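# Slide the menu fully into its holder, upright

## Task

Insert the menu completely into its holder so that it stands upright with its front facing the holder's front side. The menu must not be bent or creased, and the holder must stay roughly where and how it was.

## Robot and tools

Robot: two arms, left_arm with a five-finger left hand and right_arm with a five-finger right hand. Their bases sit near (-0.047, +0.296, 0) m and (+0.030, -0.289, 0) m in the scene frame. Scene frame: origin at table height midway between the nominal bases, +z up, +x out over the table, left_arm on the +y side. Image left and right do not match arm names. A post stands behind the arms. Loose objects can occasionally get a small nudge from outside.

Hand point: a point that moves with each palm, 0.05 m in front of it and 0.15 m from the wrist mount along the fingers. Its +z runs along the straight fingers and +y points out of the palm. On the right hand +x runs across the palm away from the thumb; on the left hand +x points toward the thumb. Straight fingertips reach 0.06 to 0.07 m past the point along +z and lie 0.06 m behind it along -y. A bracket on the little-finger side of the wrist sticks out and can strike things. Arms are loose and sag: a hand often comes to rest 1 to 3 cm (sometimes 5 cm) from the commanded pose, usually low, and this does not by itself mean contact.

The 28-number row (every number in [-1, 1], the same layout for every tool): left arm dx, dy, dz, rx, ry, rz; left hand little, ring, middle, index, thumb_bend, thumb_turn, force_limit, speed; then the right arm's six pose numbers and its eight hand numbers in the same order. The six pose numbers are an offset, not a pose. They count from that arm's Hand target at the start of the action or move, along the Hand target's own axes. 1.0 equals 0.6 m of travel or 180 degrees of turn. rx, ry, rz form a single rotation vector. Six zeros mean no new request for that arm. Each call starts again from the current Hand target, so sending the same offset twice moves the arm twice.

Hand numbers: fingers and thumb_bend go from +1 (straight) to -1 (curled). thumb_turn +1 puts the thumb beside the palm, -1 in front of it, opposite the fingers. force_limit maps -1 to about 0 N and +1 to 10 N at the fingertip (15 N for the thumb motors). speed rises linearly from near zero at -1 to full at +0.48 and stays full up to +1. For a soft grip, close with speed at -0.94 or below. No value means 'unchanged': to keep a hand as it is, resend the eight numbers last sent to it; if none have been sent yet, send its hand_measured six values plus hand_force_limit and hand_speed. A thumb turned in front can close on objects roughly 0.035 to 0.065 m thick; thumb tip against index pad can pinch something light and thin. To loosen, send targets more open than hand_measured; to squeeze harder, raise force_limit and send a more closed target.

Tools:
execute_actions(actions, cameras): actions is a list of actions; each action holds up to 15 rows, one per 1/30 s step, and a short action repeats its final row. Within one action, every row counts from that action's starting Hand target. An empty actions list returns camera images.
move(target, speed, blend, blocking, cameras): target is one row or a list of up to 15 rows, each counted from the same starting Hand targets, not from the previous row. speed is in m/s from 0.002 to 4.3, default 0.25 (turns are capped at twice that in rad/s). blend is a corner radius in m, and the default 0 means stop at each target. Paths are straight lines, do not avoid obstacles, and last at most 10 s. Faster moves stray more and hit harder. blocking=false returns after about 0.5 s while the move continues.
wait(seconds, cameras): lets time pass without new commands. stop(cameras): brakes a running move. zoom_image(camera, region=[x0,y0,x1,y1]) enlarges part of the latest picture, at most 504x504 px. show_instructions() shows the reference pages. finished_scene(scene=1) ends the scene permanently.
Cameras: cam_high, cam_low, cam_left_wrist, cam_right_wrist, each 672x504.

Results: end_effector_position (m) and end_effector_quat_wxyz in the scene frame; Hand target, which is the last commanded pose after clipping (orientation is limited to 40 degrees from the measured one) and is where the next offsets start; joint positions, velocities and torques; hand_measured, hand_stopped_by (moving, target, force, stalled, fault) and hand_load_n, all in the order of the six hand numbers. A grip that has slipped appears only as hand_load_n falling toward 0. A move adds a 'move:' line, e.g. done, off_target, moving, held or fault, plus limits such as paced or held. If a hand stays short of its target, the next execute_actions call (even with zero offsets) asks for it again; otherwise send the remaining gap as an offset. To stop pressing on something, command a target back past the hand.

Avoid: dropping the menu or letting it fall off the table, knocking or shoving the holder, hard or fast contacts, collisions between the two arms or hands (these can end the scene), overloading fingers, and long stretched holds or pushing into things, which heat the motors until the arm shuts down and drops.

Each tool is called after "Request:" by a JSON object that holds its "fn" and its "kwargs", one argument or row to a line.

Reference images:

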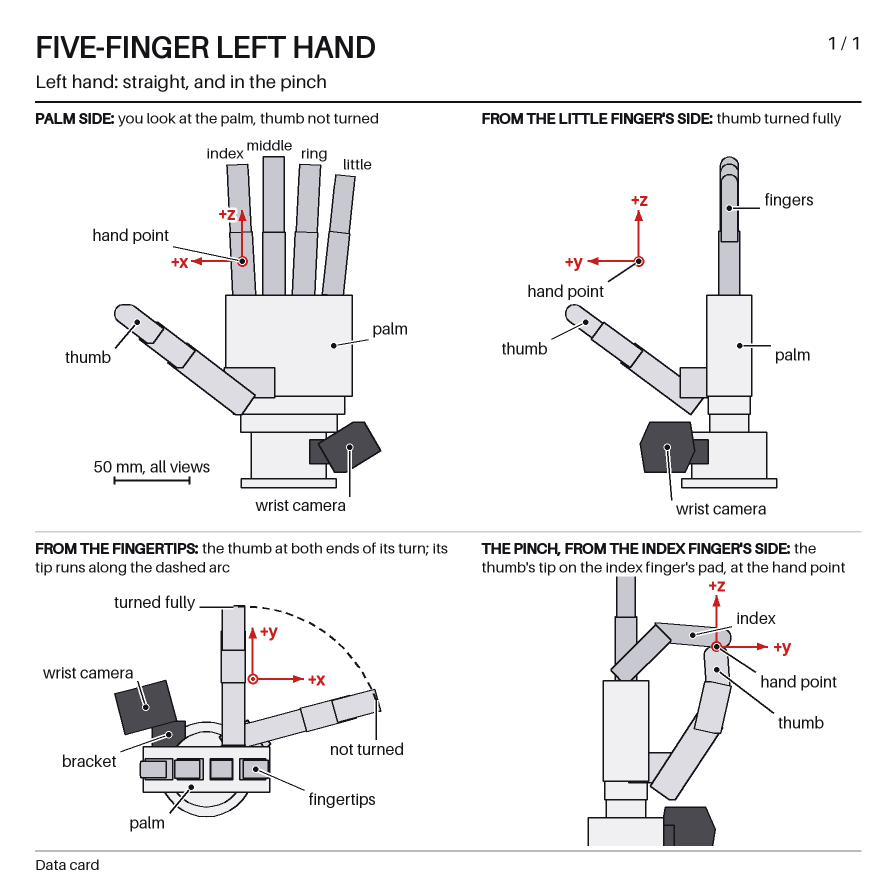

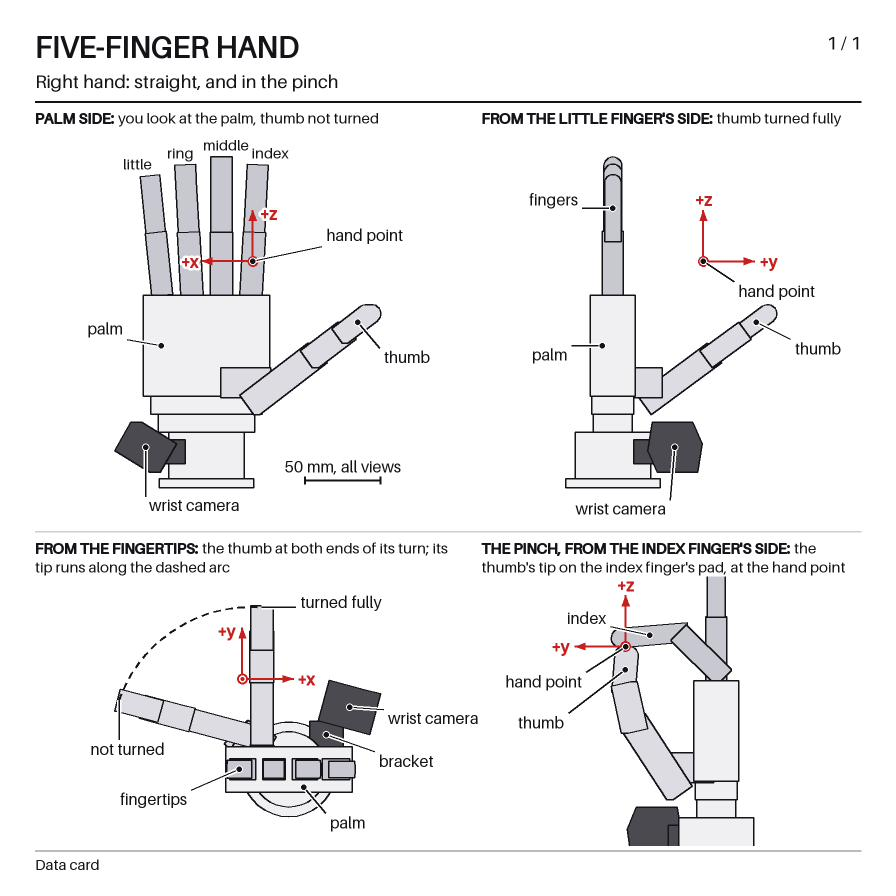

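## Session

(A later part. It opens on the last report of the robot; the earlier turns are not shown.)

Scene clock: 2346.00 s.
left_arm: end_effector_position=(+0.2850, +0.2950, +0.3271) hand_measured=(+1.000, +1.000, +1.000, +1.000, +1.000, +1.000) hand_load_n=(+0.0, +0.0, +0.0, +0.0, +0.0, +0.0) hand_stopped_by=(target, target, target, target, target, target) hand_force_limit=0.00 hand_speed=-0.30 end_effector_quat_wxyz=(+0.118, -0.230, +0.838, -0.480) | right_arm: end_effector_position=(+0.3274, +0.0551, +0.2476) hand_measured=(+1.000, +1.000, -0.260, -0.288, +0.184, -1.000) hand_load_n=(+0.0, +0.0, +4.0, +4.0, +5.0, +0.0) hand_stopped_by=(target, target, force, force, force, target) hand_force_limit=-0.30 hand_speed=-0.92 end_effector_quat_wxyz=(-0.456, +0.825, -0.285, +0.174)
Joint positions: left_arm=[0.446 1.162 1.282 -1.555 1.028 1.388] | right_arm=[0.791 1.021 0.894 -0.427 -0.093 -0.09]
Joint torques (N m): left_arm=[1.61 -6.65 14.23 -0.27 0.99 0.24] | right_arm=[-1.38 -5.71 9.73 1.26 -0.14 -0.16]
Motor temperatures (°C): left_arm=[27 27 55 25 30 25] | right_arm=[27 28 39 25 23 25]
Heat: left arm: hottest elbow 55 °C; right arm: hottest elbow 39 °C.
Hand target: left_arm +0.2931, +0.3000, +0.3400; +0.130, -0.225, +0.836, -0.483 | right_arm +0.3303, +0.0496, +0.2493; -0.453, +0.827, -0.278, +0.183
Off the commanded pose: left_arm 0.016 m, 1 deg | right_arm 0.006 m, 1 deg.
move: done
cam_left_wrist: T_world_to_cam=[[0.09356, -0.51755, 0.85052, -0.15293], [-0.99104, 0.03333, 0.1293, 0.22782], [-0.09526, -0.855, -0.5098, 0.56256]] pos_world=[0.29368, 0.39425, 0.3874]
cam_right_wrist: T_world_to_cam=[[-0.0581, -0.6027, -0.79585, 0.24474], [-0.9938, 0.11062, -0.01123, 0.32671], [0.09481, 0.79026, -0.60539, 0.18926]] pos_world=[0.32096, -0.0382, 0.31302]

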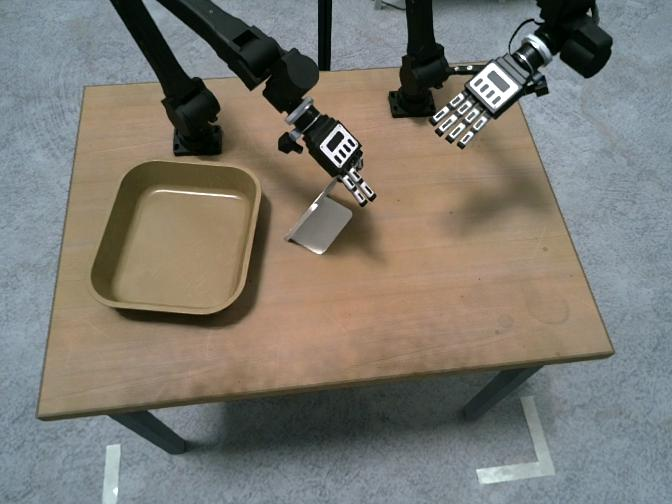

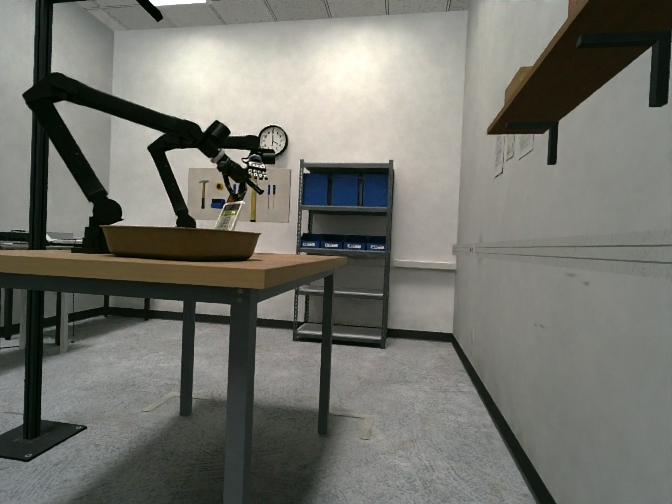

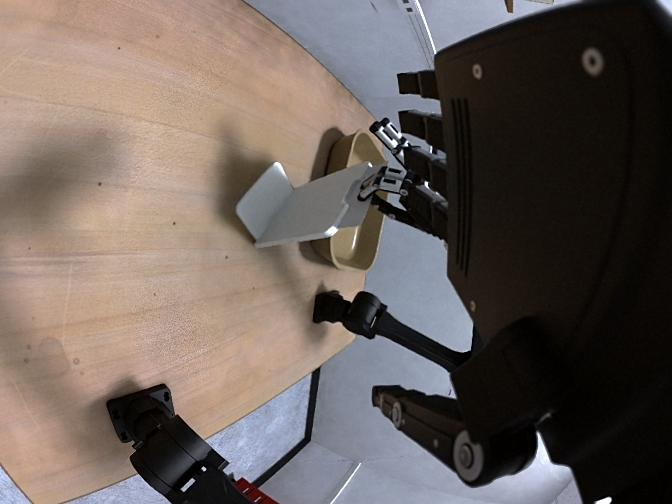

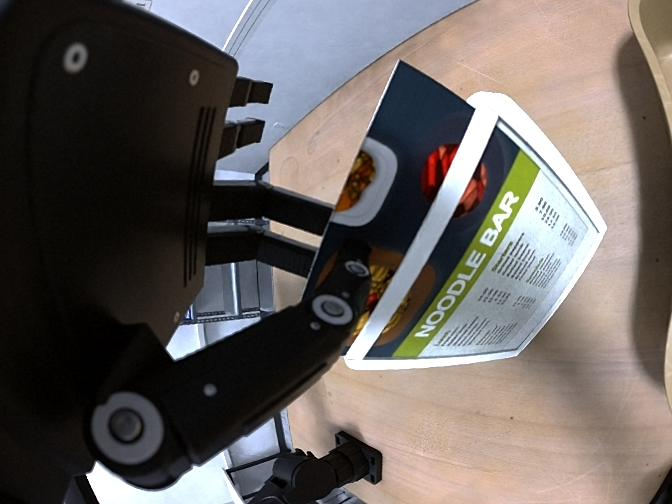

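Request:
{"fn": "move", "kwargs": {
  "target": [0,0,0,0,0,0,1,1,1,1,1,1,0,-0.3,-0.0015,0.0227,0.0053,0,0,0,1,1,-0.28,-0.29,0.17,-1,-0.3,-0.92],
  "speed": 0.02,
  "cameras": ["cam_left_wrist","cam_right_wrist","cam_high","cam_low"]
}}

Request:
{"fn": "zoom_image", "kwargs": {
  "camera": "cam_right_wrist",
  "region": [550, 190, 620, 260]
}}

Request:
{"fn": "zoom_image", "kwargs": {
  "camera": "cam_high",
  "region": [300, 145, 370, 225]
}}

Request:
{"fn": "zoom_image", "kwargs": {
  "camera": "cam_left_wrist",
  "region": [320, 160, 400, 240]
}}

Scene clock: 2358.23 s.
left_arm: end_effector_position=(+0.2850, +0.2950, +0.3271) hand_measured=(+1.000, +1.000, +1.000, +1.000, +1.000, +1.000) hand_load_n=(+0.0, +0.0, +0.0, +0.0, -0.5, -0.5) hand_stopped_by=(target, target, target, target, target, target) hand_force_limit=0.00 hand_speed=-0.30 end_effector_quat_wxyz=(+0.118, -0.230, +0.838, -0.480) | right_arm: end_effector_position=(+0.3244, +0.0510, +0.2414) hand_measured=(+1.000, +1.000, -0.260, -0.288, +0.184, -1.000) hand_load_n=(+0.0, +0.0, +4.5, +4.0, +5.0, +0.5) hand_stopped_by=(target, target, force, force, force, target) hand_force_limit=-0.30 hand_speed=-0.92 end_effector_quat_wxyz=(-0.454, +0.826, -0.284, +0.174)
Joint positions: left_arm=[0.446 1.162 1.282 -1.555 1.028 1.388] | right_arm=[0.79 1.011 0.875 -0.422 -0.093 -0.093]
Joint torques (N m): left_arm=[1.67 -6.65 14.22 -0.25 1 0.24] | right_arm=[-1.49 -5.19 8.08 2.24 -0.14 -0.15]
Motor temperatures (°C): left_arm=[27 27 55 25 30 25] | right_arm=[27 28 39 25 23 25]
Heat: left arm: hottest elbow 55 °C; right arm: hottest elbow 39 °C.
Hand target: left_arm +0.2931, +0.3000, +0.3400; +0.130, -0.225, +0.836, -0.483 | right_arm +0.3273, +0.0463, +0.2361; -0.453, +0.827, -0.278, +0.183
Off the commanded pose: left_arm 0.016 m, 1 deg | right_arm 0.008 m, 1 deg.
move: done
cam_left_wrist: T_world_to_cam=[[0.09356, -0.51755, 0.85052, -0.15293], [-0.99104, 0.03333, 0.1293, 0.22782], [-0.09526, -0.855, -0.5098, 0.56256]] pos_world=[0.29368, 0.39425, 0.3874]
cam_right_wrist: T_world_to_cam=[[-0.05949, -0.60694, -0.79251, 0.23697], [-0.99383, 0.11045, -0.00999, 0.32381], [0.0936, 0.78703, -0.60977, 0.19068]] pos_world=[0.31806, -0.04201, 0.30731]

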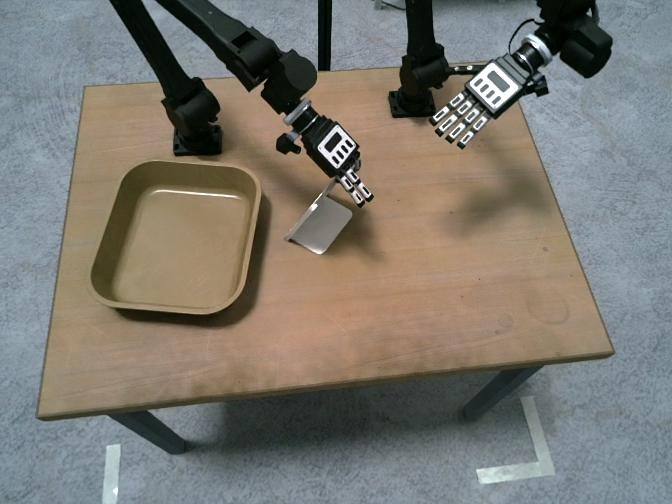

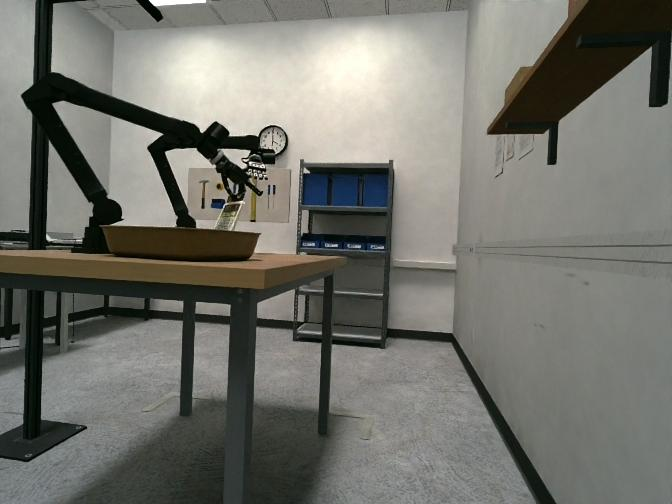

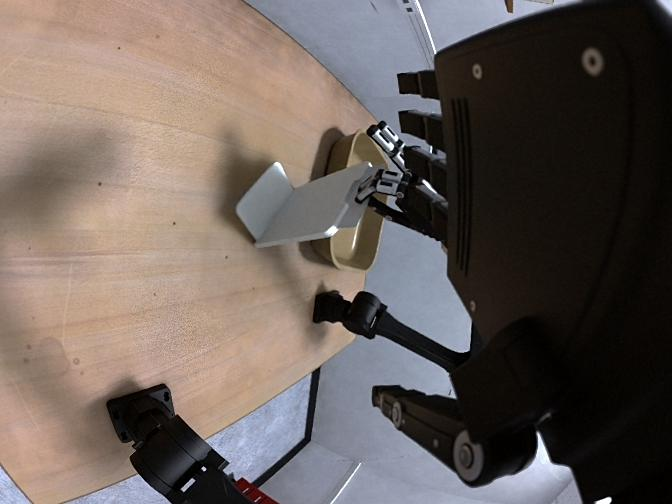

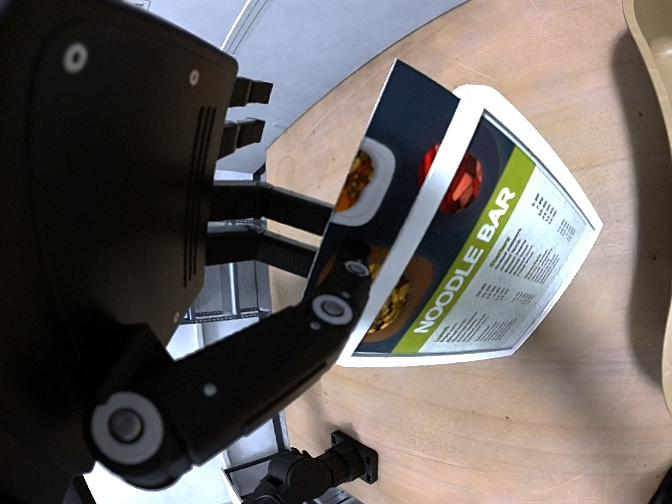

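Scaled by 7.200 from the camera's image (finer frame: 960x720).

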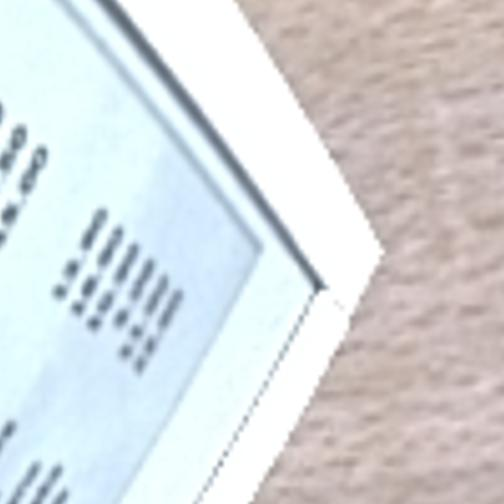

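Scaled by 6.300 from the camera's image (finer frame: 960x720).

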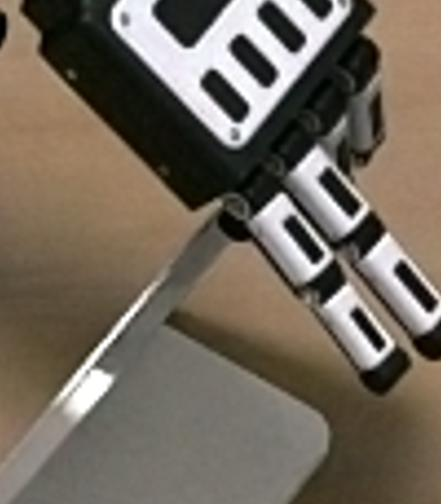

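Scaled by 6.300 from the camera's image (finer frame: 960x720).

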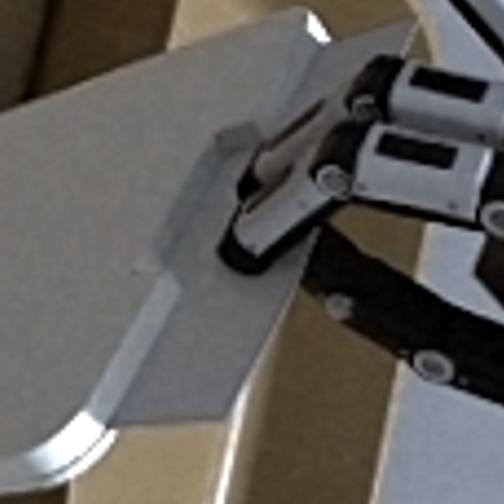

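Request:
{"fn": "move", "kwargs": {
  "target": [0,0,0,0,0,0,1,1,1,1,1,1,0,-0.3,-0.0006,0.0084,0.0067,0,0,0,1,1,-0.28,-0.29,0.17,-1,-0.3,-0.92],
  "speed": 0.02,
  "cameras": ["cam_left_wrist","cam_right_wrist","cam_high","cam_low"]
}}

Request:
{"fn": "zoom_image", "kwargs": {
  "camera": "cam_right_wrist",
  "region": [480, 190, 620, 370]
}}

Request:
{"fn": "zoom_image", "kwargs": {
  "camera": "cam_high",
  "region": [300, 145, 370, 225]
}}

Request:
{"fn": "zoom_image", "kwargs": {
  "camera": "cam_left_wrist",
  "region": [320, 160, 400, 240]
}}

Scene clock: 2366.97 s.
left_arm: end_effector_position=(+0.2850, +0.2950, +0.3271) hand_measured=(+1.000, +1.000, +1.000, +1.000, +1.000, +1.000) hand_load_n=(+0.0, +0.0, +0.0, +0.0, +0.0, +0.0) hand_stopped_by=(target, target, target, target, target, target) hand_force_limit=0.00 hand_speed=-0.30 end_effector_quat_wxyz=(+0.118, -0.230, +0.838, -0.480) | right_arm: end_effector_position=(+0.3242, +0.0497, +0.2347) hand_measured=(+1.000, +1.000, -0.260, -0.288, +0.184, -1.000) hand_load_n=(+0.0, +0.0, +4.5, +4.0, +5.0, +0.0) hand_stopped_by=(target, target, force, force, force, target) hand_force_limit=-0.30 hand_speed=-0.92 end_effector_quat_wxyz=(-0.452, +0.826, -0.286, +0.176)
Joint positions: left_arm=[0.446 1.162 1.282 -1.555 1.028 1.388] | right_arm=[0.79 1.011 0.858 -0.407 -0.089 -0.093]
Joint torques (N m): left_arm=[1.67 -6.65 14.23 -0.25 1 0.24] | right_arm=[-1.49 -4.6 8.28 2.37 -0.15 -0.13]
Motor temperatures (°C): left_arm=[27 27 55 25 30 25] | right_arm=[27 28 38 25 23 25]
Heat: left arm: hottest elbow 55 °C; right arm: hottest elbow 38 °C.
Hand target: left_arm +0.2931, +0.3000, +0.3400; +0.130, -0.225, +0.836, -0.483 | right_arm +0.3278, +0.0469, +0.2297; -0.453, +0.827, -0.278, +0.183
Off the commanded pose: left_arm 0.016 m, 1 deg | right_arm 0.007 m, 1 deg.
move: done
cam_left_wrist: T_world_to_cam=[[0.09356, -0.51755, 0.85052, -0.15293], [-0.99104, 0.03333, 0.1293, 0.22782], [-0.09526, -0.855, -0.5098, 0.56256]] pos_world=[0.29368, 0.39425, 0.3874]
cam_right_wrist: T_world_to_cam=[[-0.06135, -0.60897, -0.79082, 0.23111], [-0.99338, 0.11432, -0.01097, 0.3237], [0.09709, 0.78491, -0.61196, 0.18708]] pos_world=[0.31757, -0.04311, 0.3008]

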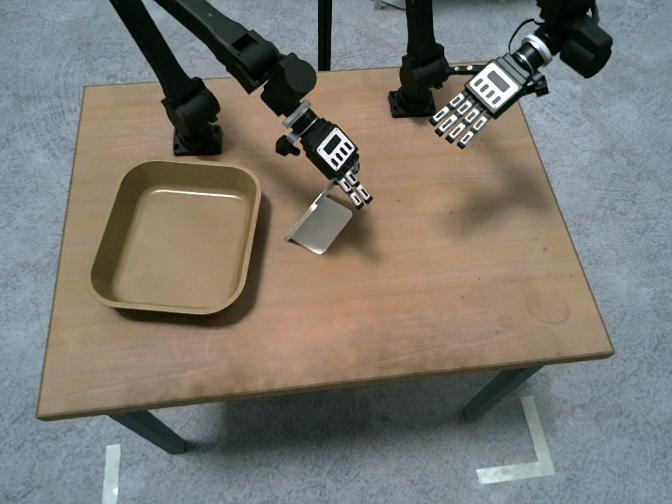

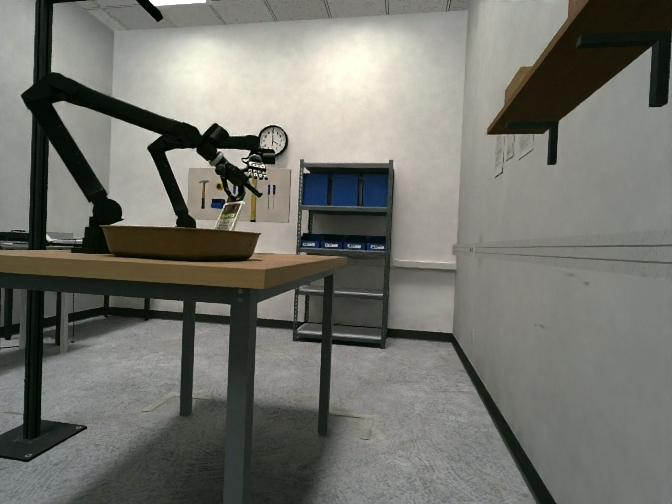

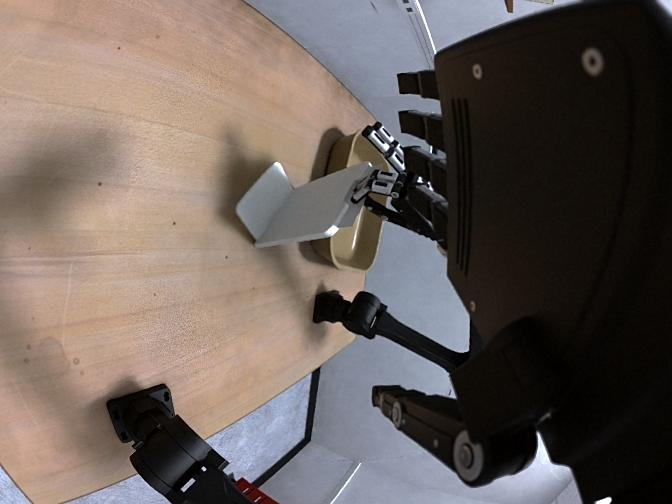

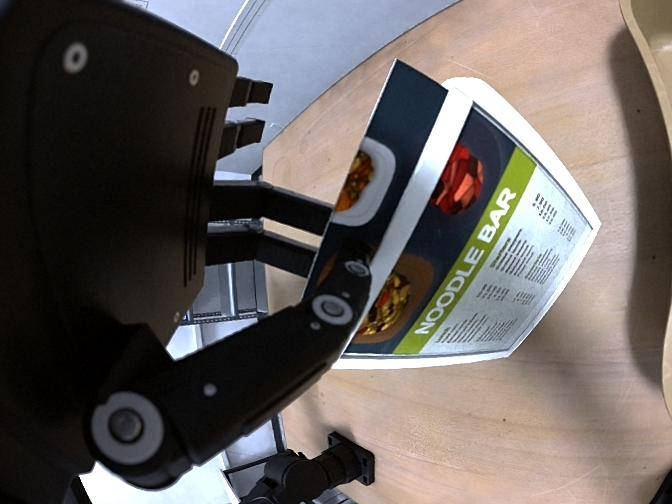

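Scaled by 2.800 from the camera's image (finer frame: 960x720).

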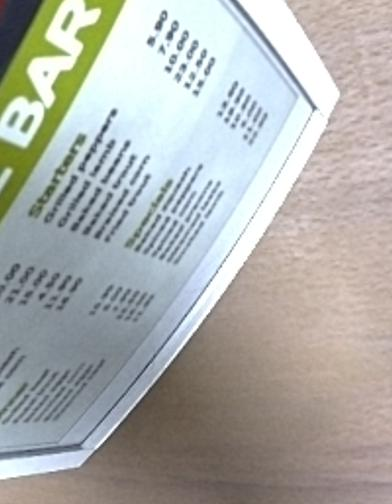

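Scaled by 6.300 from the camera's image (finer frame: 960x720).

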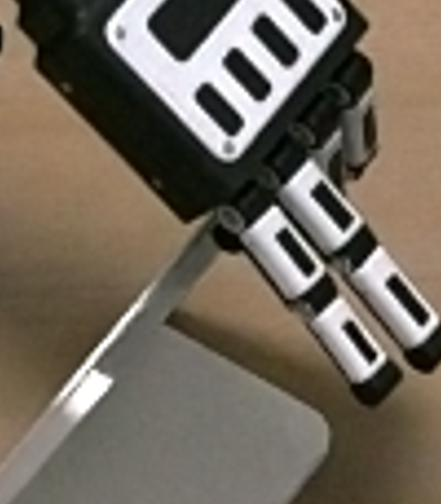

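Scaled by 6.300 from the camera's image (finer frame: 960x720).

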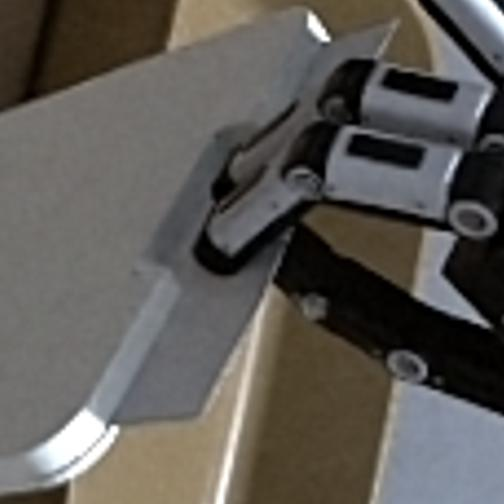

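Request:
{"fn": "move", "kwargs": {
  "target": [0,0,0,0,0,0,1,1,1,1,1,1,0,-0.3,0.0037,0.0083,0.0018,0,0,0,1,1,-0.28,-0.29,0.17,-1,-0.3,-0.92],
  "speed": 0.02,
  "cameras": ["cam_left_wrist","cam_right_wrist","cam_high","cam_low"]
}}

Request:
{"fn": "zoom_image", "kwargs": {
  "camera": "cam_right_wrist",
  "region": [480, 190, 620, 370]
}}

Request:
{"fn": "zoom_image", "kwargs": {
  "camera": "cam_low",
  "region": [205, 160, 265, 230]
}}

Request:
{"fn": "zoom_image", "kwargs": {
  "camera": "cam_left_wrist",
  "region": [330, 165, 380, 215]
}}

Scene clock: 2389.10 s.
left_arm: end_effector_position=(+0.2850, +0.2950, +0.3271) hand_measured=(+1.000, +1.000, +1.000, +1.000, +1.000, +1.000) hand_load_n=(+0.0, +0.0, +0.0, +0.0, +0.0, +0.0) hand_stopped_by=(target, target, target, target, target, target) hand_force_limit=0.00 hand_speed=-0.30 end_effector_quat_wxyz=(+0.118, -0.230, +0.838, -0.480) | right_arm: end_effector_position=(+0.3256, +0.0467, +0.2292) hand_measured=(+1.000, +1.000, -0.260, -0.288, +0.184, -1.000) hand_load_n=(+0.0, +0.0, +4.0, +4.5, +5.0, +0.0) hand_stopped_by=(target, target, force, force, force, target) hand_force_limit=-0.30 hand_speed=-0.92 end_effector_quat_wxyz=(-0.451, +0.826, -0.288, +0.176)
Joint positions: left_arm=[0.446 1.162 1.282 -1.555 1.028 1.388] | right_arm=[0.782 1.011 0.844 -0.396 -0.092 -0.095]
Joint torques (N m): left_arm=[1.67 -6.65 14.23 -0.25 0.99 0.24] | right_arm=[-1.61 -4.72 8.31 2.4 -0.15 -0.15]
Motor temperatures (°C): left_arm=[27 27 56 25 30 25] | right_arm=[27 28 37 25 23 25]
Heat: left arm: hottest elbow 56 °C; right arm: hottest elbow 37 °C.
Hand target: left_arm +0.2931, +0.3000, +0.3400; +0.130, -0.225, +0.836, -0.483 | right_arm +0.3287, +0.0440, +0.2249; -0.453, +0.827, -0.278, +0.183
Off the commanded pose: left_arm 0.016 m, 1 deg | right_arm 0.006 m, 1 deg.
move: done
cam_left_wrist: T_world_to_cam=[[0.09356, -0.51755, 0.85052, -0.15293], [-0.99104, 0.03333, 0.1293, 0.22782], [-0.09526, -0.855, -0.5098, 0.56256]] pos_world=[0.29368, 0.39425, 0.3874]
cam_right_wrist: T_world_to_cam=[[-0.06582, -0.60978, -0.78983, 0.22631], [-0.99286, 0.11893, -0.00908, 0.32446], [0.09947, 0.78359, -0.61326, 0.18557]] pos_world=[0.31858, -0.046, 0.2955]

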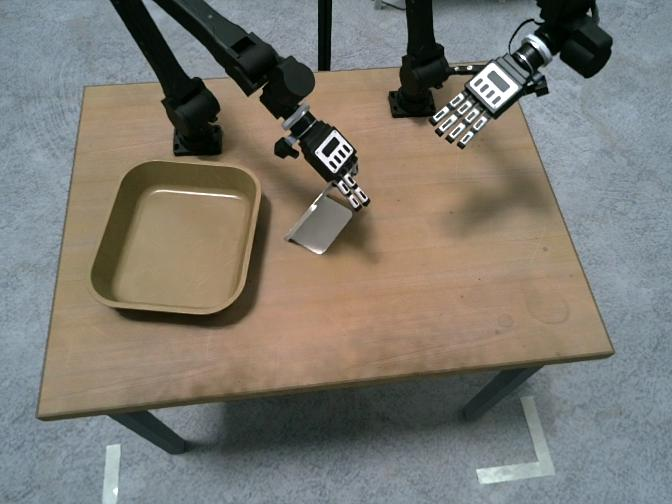

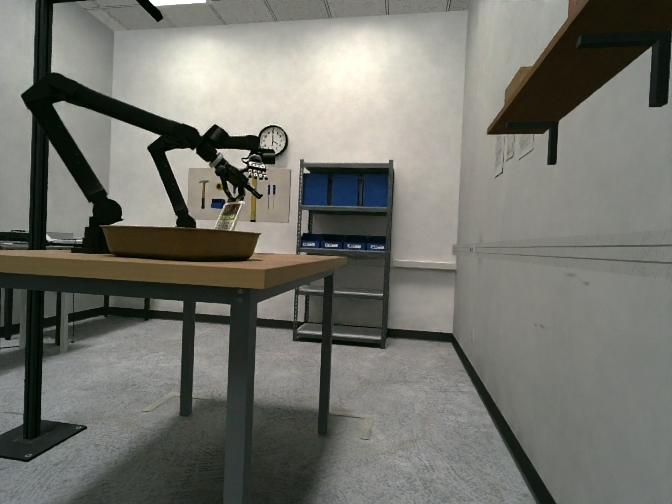

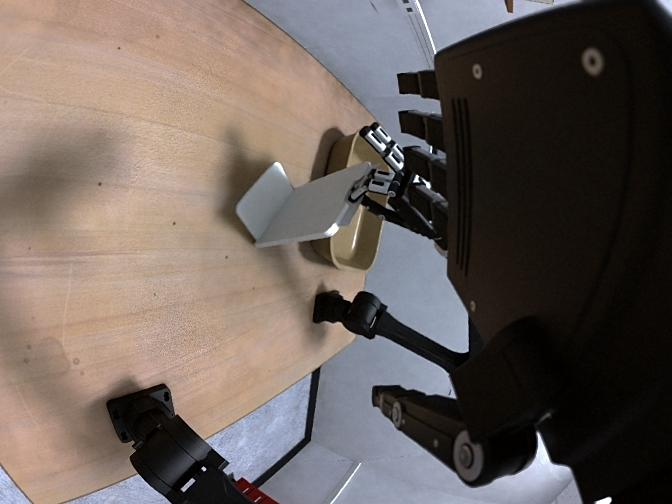

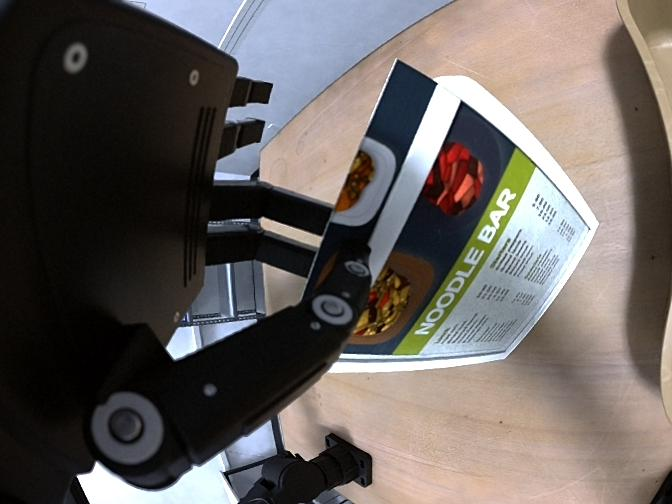

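Scaled by 2.800 from the camera's image (finer frame: 960x720).

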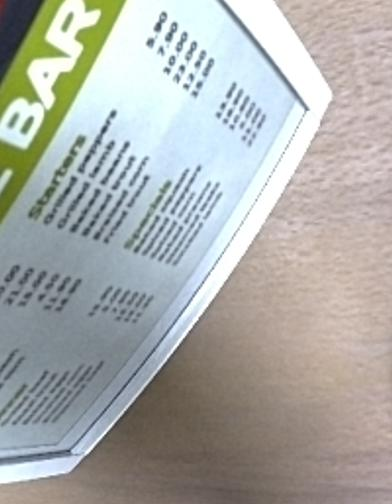

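Scaled by 7.200 from the camera's image (finer frame: 960x720).

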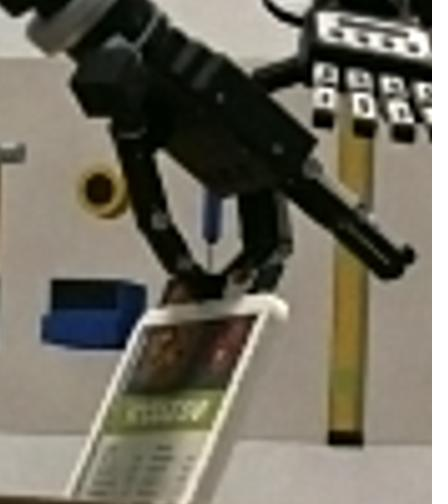

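Scaled by 10.080 from the camera's image (finer frame: 960x720).

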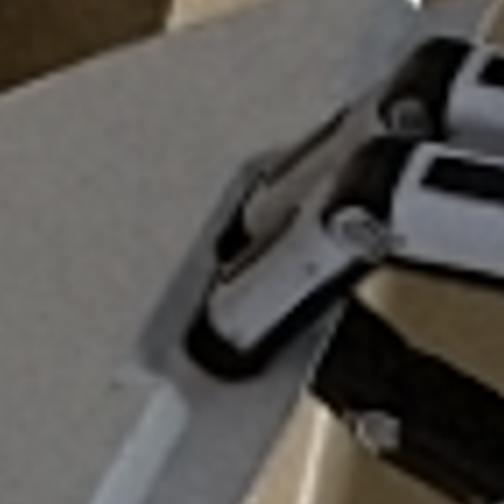

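Request:
{"fn": "move", "kwargs": {
  "target": [0,0,0,0,0,0,1,1,1,1,1,1,0,-0.3,0,0,0,0,0,0,1,1,0.0,0.0,0.17,-1,-0.3,-0.9],
  "cameras": ["cam_left_wrist","cam_right_wrist","cam_high","cam_low"]
}}

Request:
{"fn": "zoom_image", "kwargs": {
  "camera": "cam_low",
  "region": [205, 160, 265, 230]
}}

Request:
{"fn": "zoom_image", "kwargs": {
  "camera": "cam_left_wrist",
  "region": [320, 160, 400, 240]
}}

Scene clock: 2421.30 s.
left_arm: end_effector_position=(+0.2850, +0.2950, +0.3271) hand_measured=(+1.000, +1.000, +1.000, +1.000, +1.000, +1.000) hand_load_n=(+0.0, +0.0, +0.0, +0.0, +0.0, +0.0) hand_stopped_by=(target, target, target, target, target, target) hand_force_limit=0.00 hand_speed=-0.30 end_effector_quat_wxyz=(+0.118, -0.230, +0.838, -0.480) | right_arm: end_effector_position=(+0.3261, +0.0461, +0.2290) hand_measured=(+1.000, +1.000, +0.000, +0.000, +0.182, -1.000) hand_load_n=(+0.0, +0.0, +0.0, +0.0, +0.0, +0.0) hand_stopped_by=(target, target, target, target, force, target) hand_force_limit=-0.30 hand_speed=-0.90 end_effector_quat_wxyz=(-0.450, +0.827, -0.287, +0.178)
Joint positions: left_arm=[0.446 1.162 1.282 -1.555 1.028 1.388] | right_arm=[0.781 1.011 0.844 -0.396 -0.09 -0.099]
Joint torques (N m): left_arm=[1.67 -6.65 14.23 -0.24 1 0.24] | right_arm=[-1.38 -4.78 8.32 2.4 -0.16 -0.11]
Motor temperatures (°C): left_arm=[27 27 56 25 30 25] | right_arm=[27 28 38 25 23 25]
Heat: left arm: hottest elbow 56 °C; right arm: hottest elbow 38 °C.
Hand target: left_arm +0.2931, +0.3000, +0.3400; +0.130, -0.225, +0.836, -0.483 | right_arm +0.3286, +0.0441, +0.2249; -0.453, +0.827, -0.278, +0.183
Off the commanded pose: left_arm 0.016 m, 1 deg | right_arm 0.005 m, 1 deg.
move: done
cam_left_wrist: T_world_to_cam=[[0.09356, -0.51755, 0.85052, -0.15293], [-0.99104, 0.03333, 0.1293, 0.22782], [-0.09526, -0.855, -0.5098, 0.56256]] pos_world=[0.29368, 0.39425, 0.3874]
cam_right_wrist: T_world_to_cam=[[-0.06253, -0.61233, -0.78812, 0.22455], [-0.99292, 0.11807, -0.01295, 0.32602], [0.10099, 0.78173, -0.61538, 0.18588]] pos_world=[0.31898, -0.0463, 0.29558]

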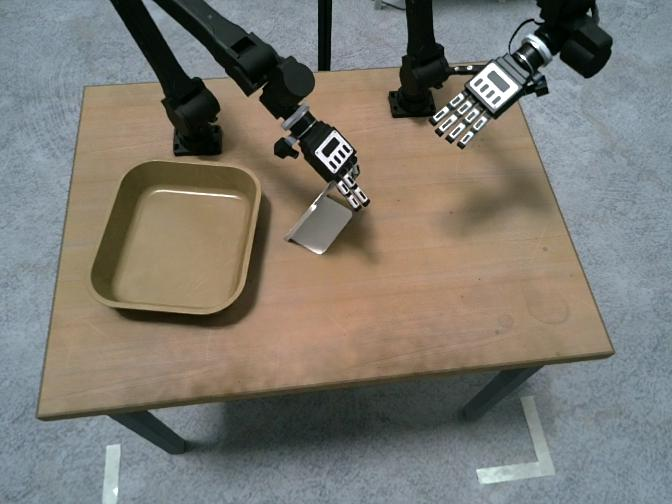

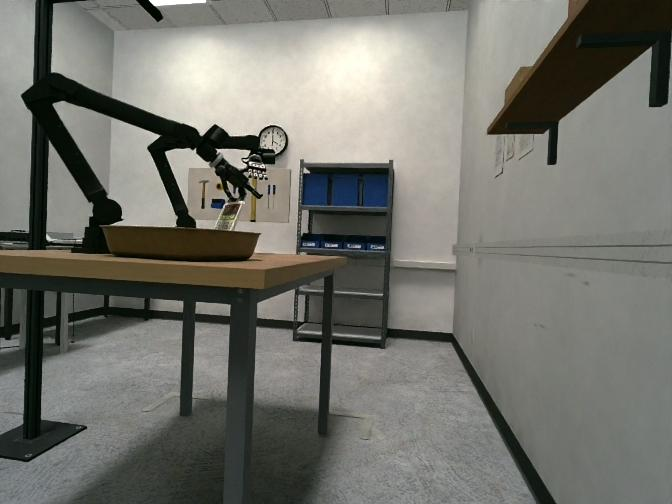

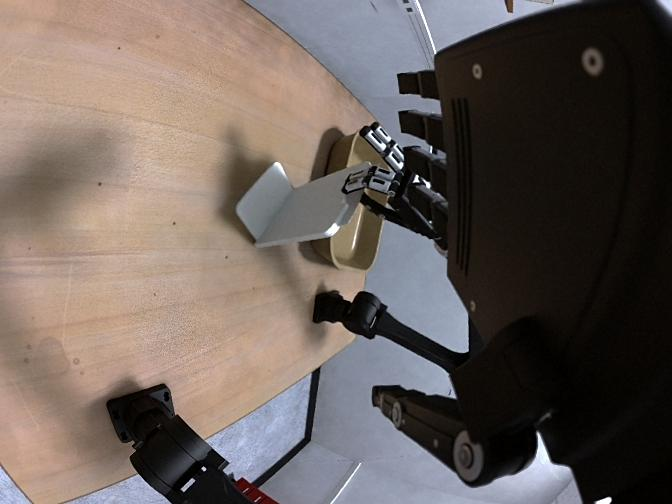

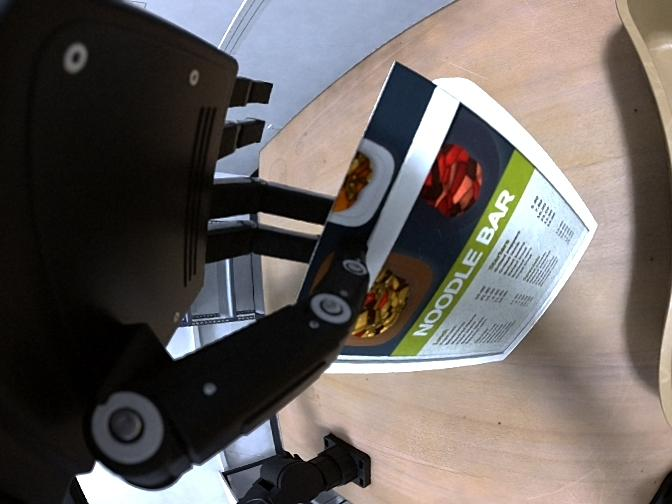

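Scaled by 7.200 from the camera's image (finer frame: 960x720).

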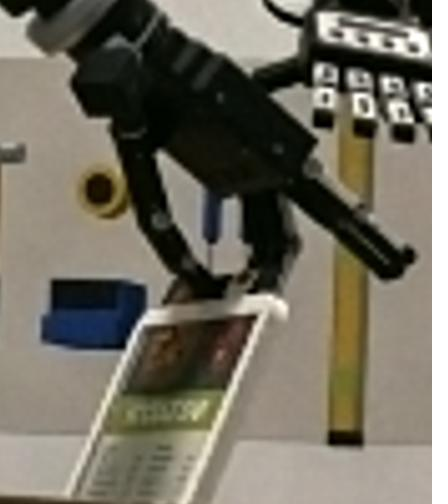

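Scaled by 6.300 from the camera's image (finer frame: 960x720).

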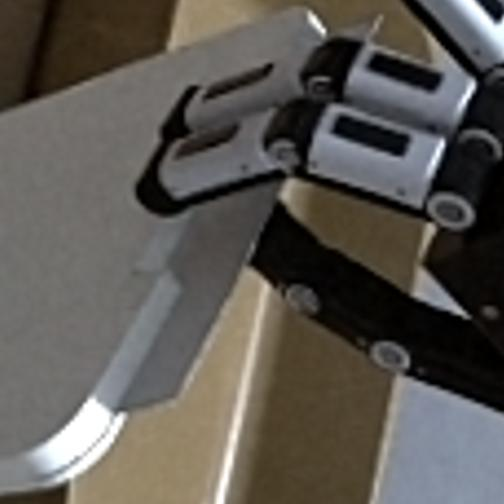

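Request:
{"fn": "move", "kwargs": {
  "target": [
    [0,0,0,0,0,0,1,1,1,1,1,1,0,-0.3,-0.0003,0.0043,-0.0072,0,0,0,1,1,0.0,0.0,0.17,-1,-0.3,-0.9],
    [0,0,0,0,0,0,1,1,1,1,1,1,0,-0.3,0.0058,-0.0932,-0.0288,0,0,0,1,1,0.0,0.0,0.17,-1,-0.3,-0.9]
  ],
  "speed": 0.03,
  "cameras": ["cam_left_wrist","cam_right_wrist","cam_high","cam_low"]
}}

Request:
{"fn": "zoom_image", "kwargs": {
  "camera": "cam_low",
  "region": [205, 160, 265, 230]
}}

Request:
{"fn": "zoom_image", "kwargs": {
  "camera": "cam_left_wrist",
  "region": [320, 160, 400, 240]
}}

Scene clock: 2434.73 s.
left_arm: end_effector_position=(+0.2850, +0.2950, +0.3271) hand_measured=(+1.000, +1.000, +1.000, +1.000, +1.000, +1.000) hand_load_n=(+0.0, +0.0, +0.0, +0.0, +0.0, +0.0) hand_stopped_by=(target, target, target, target, target, target) hand_force_limit=0.00 hand_speed=-0.30 end_effector_quat_wxyz=(+0.118, -0.230, +0.838, -0.480) | right_arm: end_effector_position=(+0.3291, +0.0474, +0.2587) hand_measured=(+1.000, +1.000, +0.000, +0.000, +0.182, -1.000) hand_load_n=(+0.0, +0.0, +0.0, +0.0, +0.0, +0.5) hand_stopped_by=(target, target, target, target, force, target) hand_force_limit=-0.30 hand_speed=-0.90 end_effector_quat_wxyz=(-0.441, +0.831, -0.289, +0.174)
Joint positions: left_arm=[0.446 1.162 1.282 -1.555 1.028 1.388] | right_arm=[0.779 1.02 0.939 -0.504 -0.09 -0.101]
Joint torques (N m): left_arm=[1.67 -6.65 14.23 -0.24 0.99 0.24] | right_arm=[-0.79 -4.07 13.93 1.21 -0.03 -0.06]
Motor temperatures (°C): left_arm=[27 27 56 25 30 25] | right_arm=[27 28 38 25 23 25]
Heat: left arm: hottest elbow 56 °C; right arm: hottest elbow 38 °C.
Hand target: left_arm +0.2931, +0.3000, +0.3400; +0.130, -0.225, +0.836, -0.483 | right_arm +0.3382, +0.0550, +0.2818; -0.453, +0.827, -0.278, +0.183
Off the commanded pose: left_arm 0.016 m, 1 deg | right_arm 0.026 m, 2 deg.
move: off_target (right_arm)
cam_left_wrist: T_world_to_cam=[[0.09356, -0.51755, 0.85052, -0.15293], [-0.99104, 0.03333, 0.1293, 0.22782], [-0.09526, -0.855, -0.5098, 0.56256]] pos_world=[0.29368, 0.39425, 0.3874]
cam_right_wrist: T_world_to_cam=[[-0.07497, -0.62442, -0.77748, 0.25077], [-0.99285, 0.1194, -0.00016, 0.32576], [0.09293, 0.7719, -0.62891, 0.2095]] pos_world=[0.32277, -0.04402, 0.32677]

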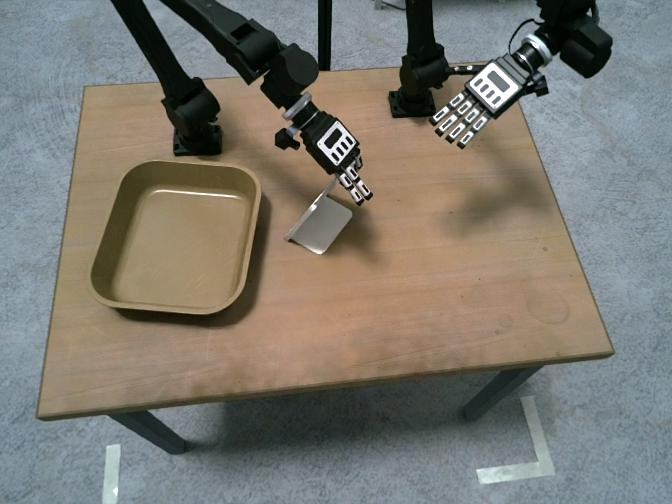

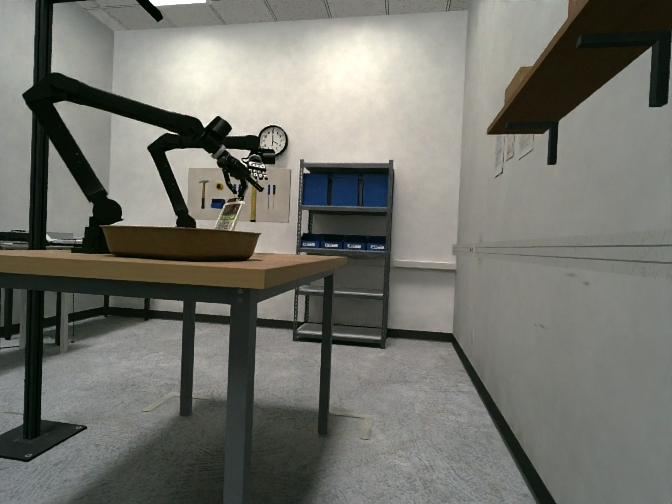

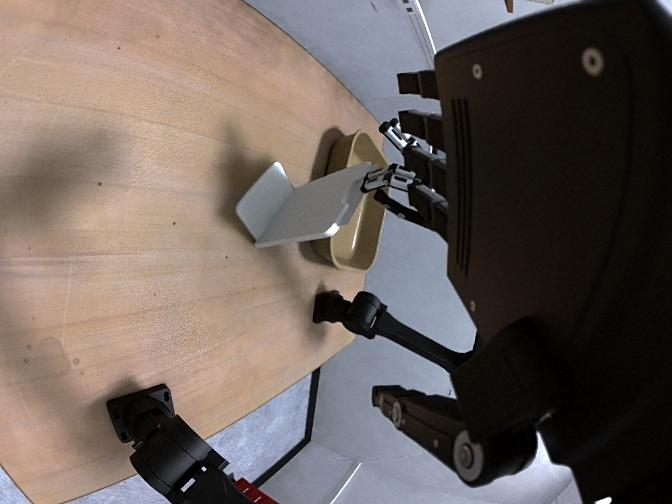

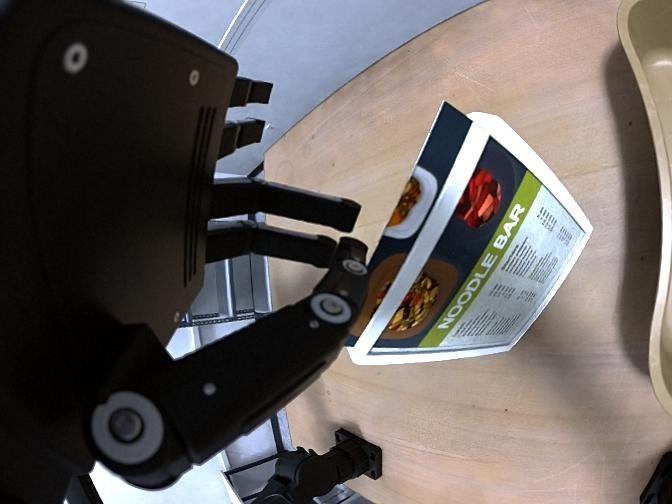

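Scaled by 7.200 from the camera's image (finer frame: 960x720).

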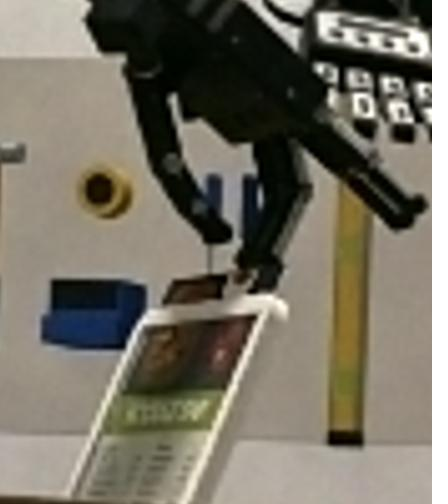

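Scaled by 6.300 from the camera's image (finer frame: 960x720).

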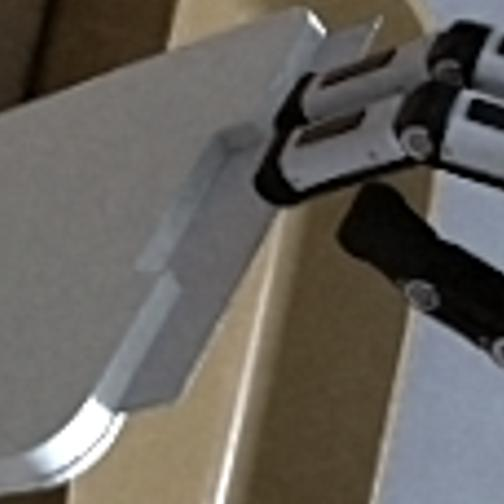

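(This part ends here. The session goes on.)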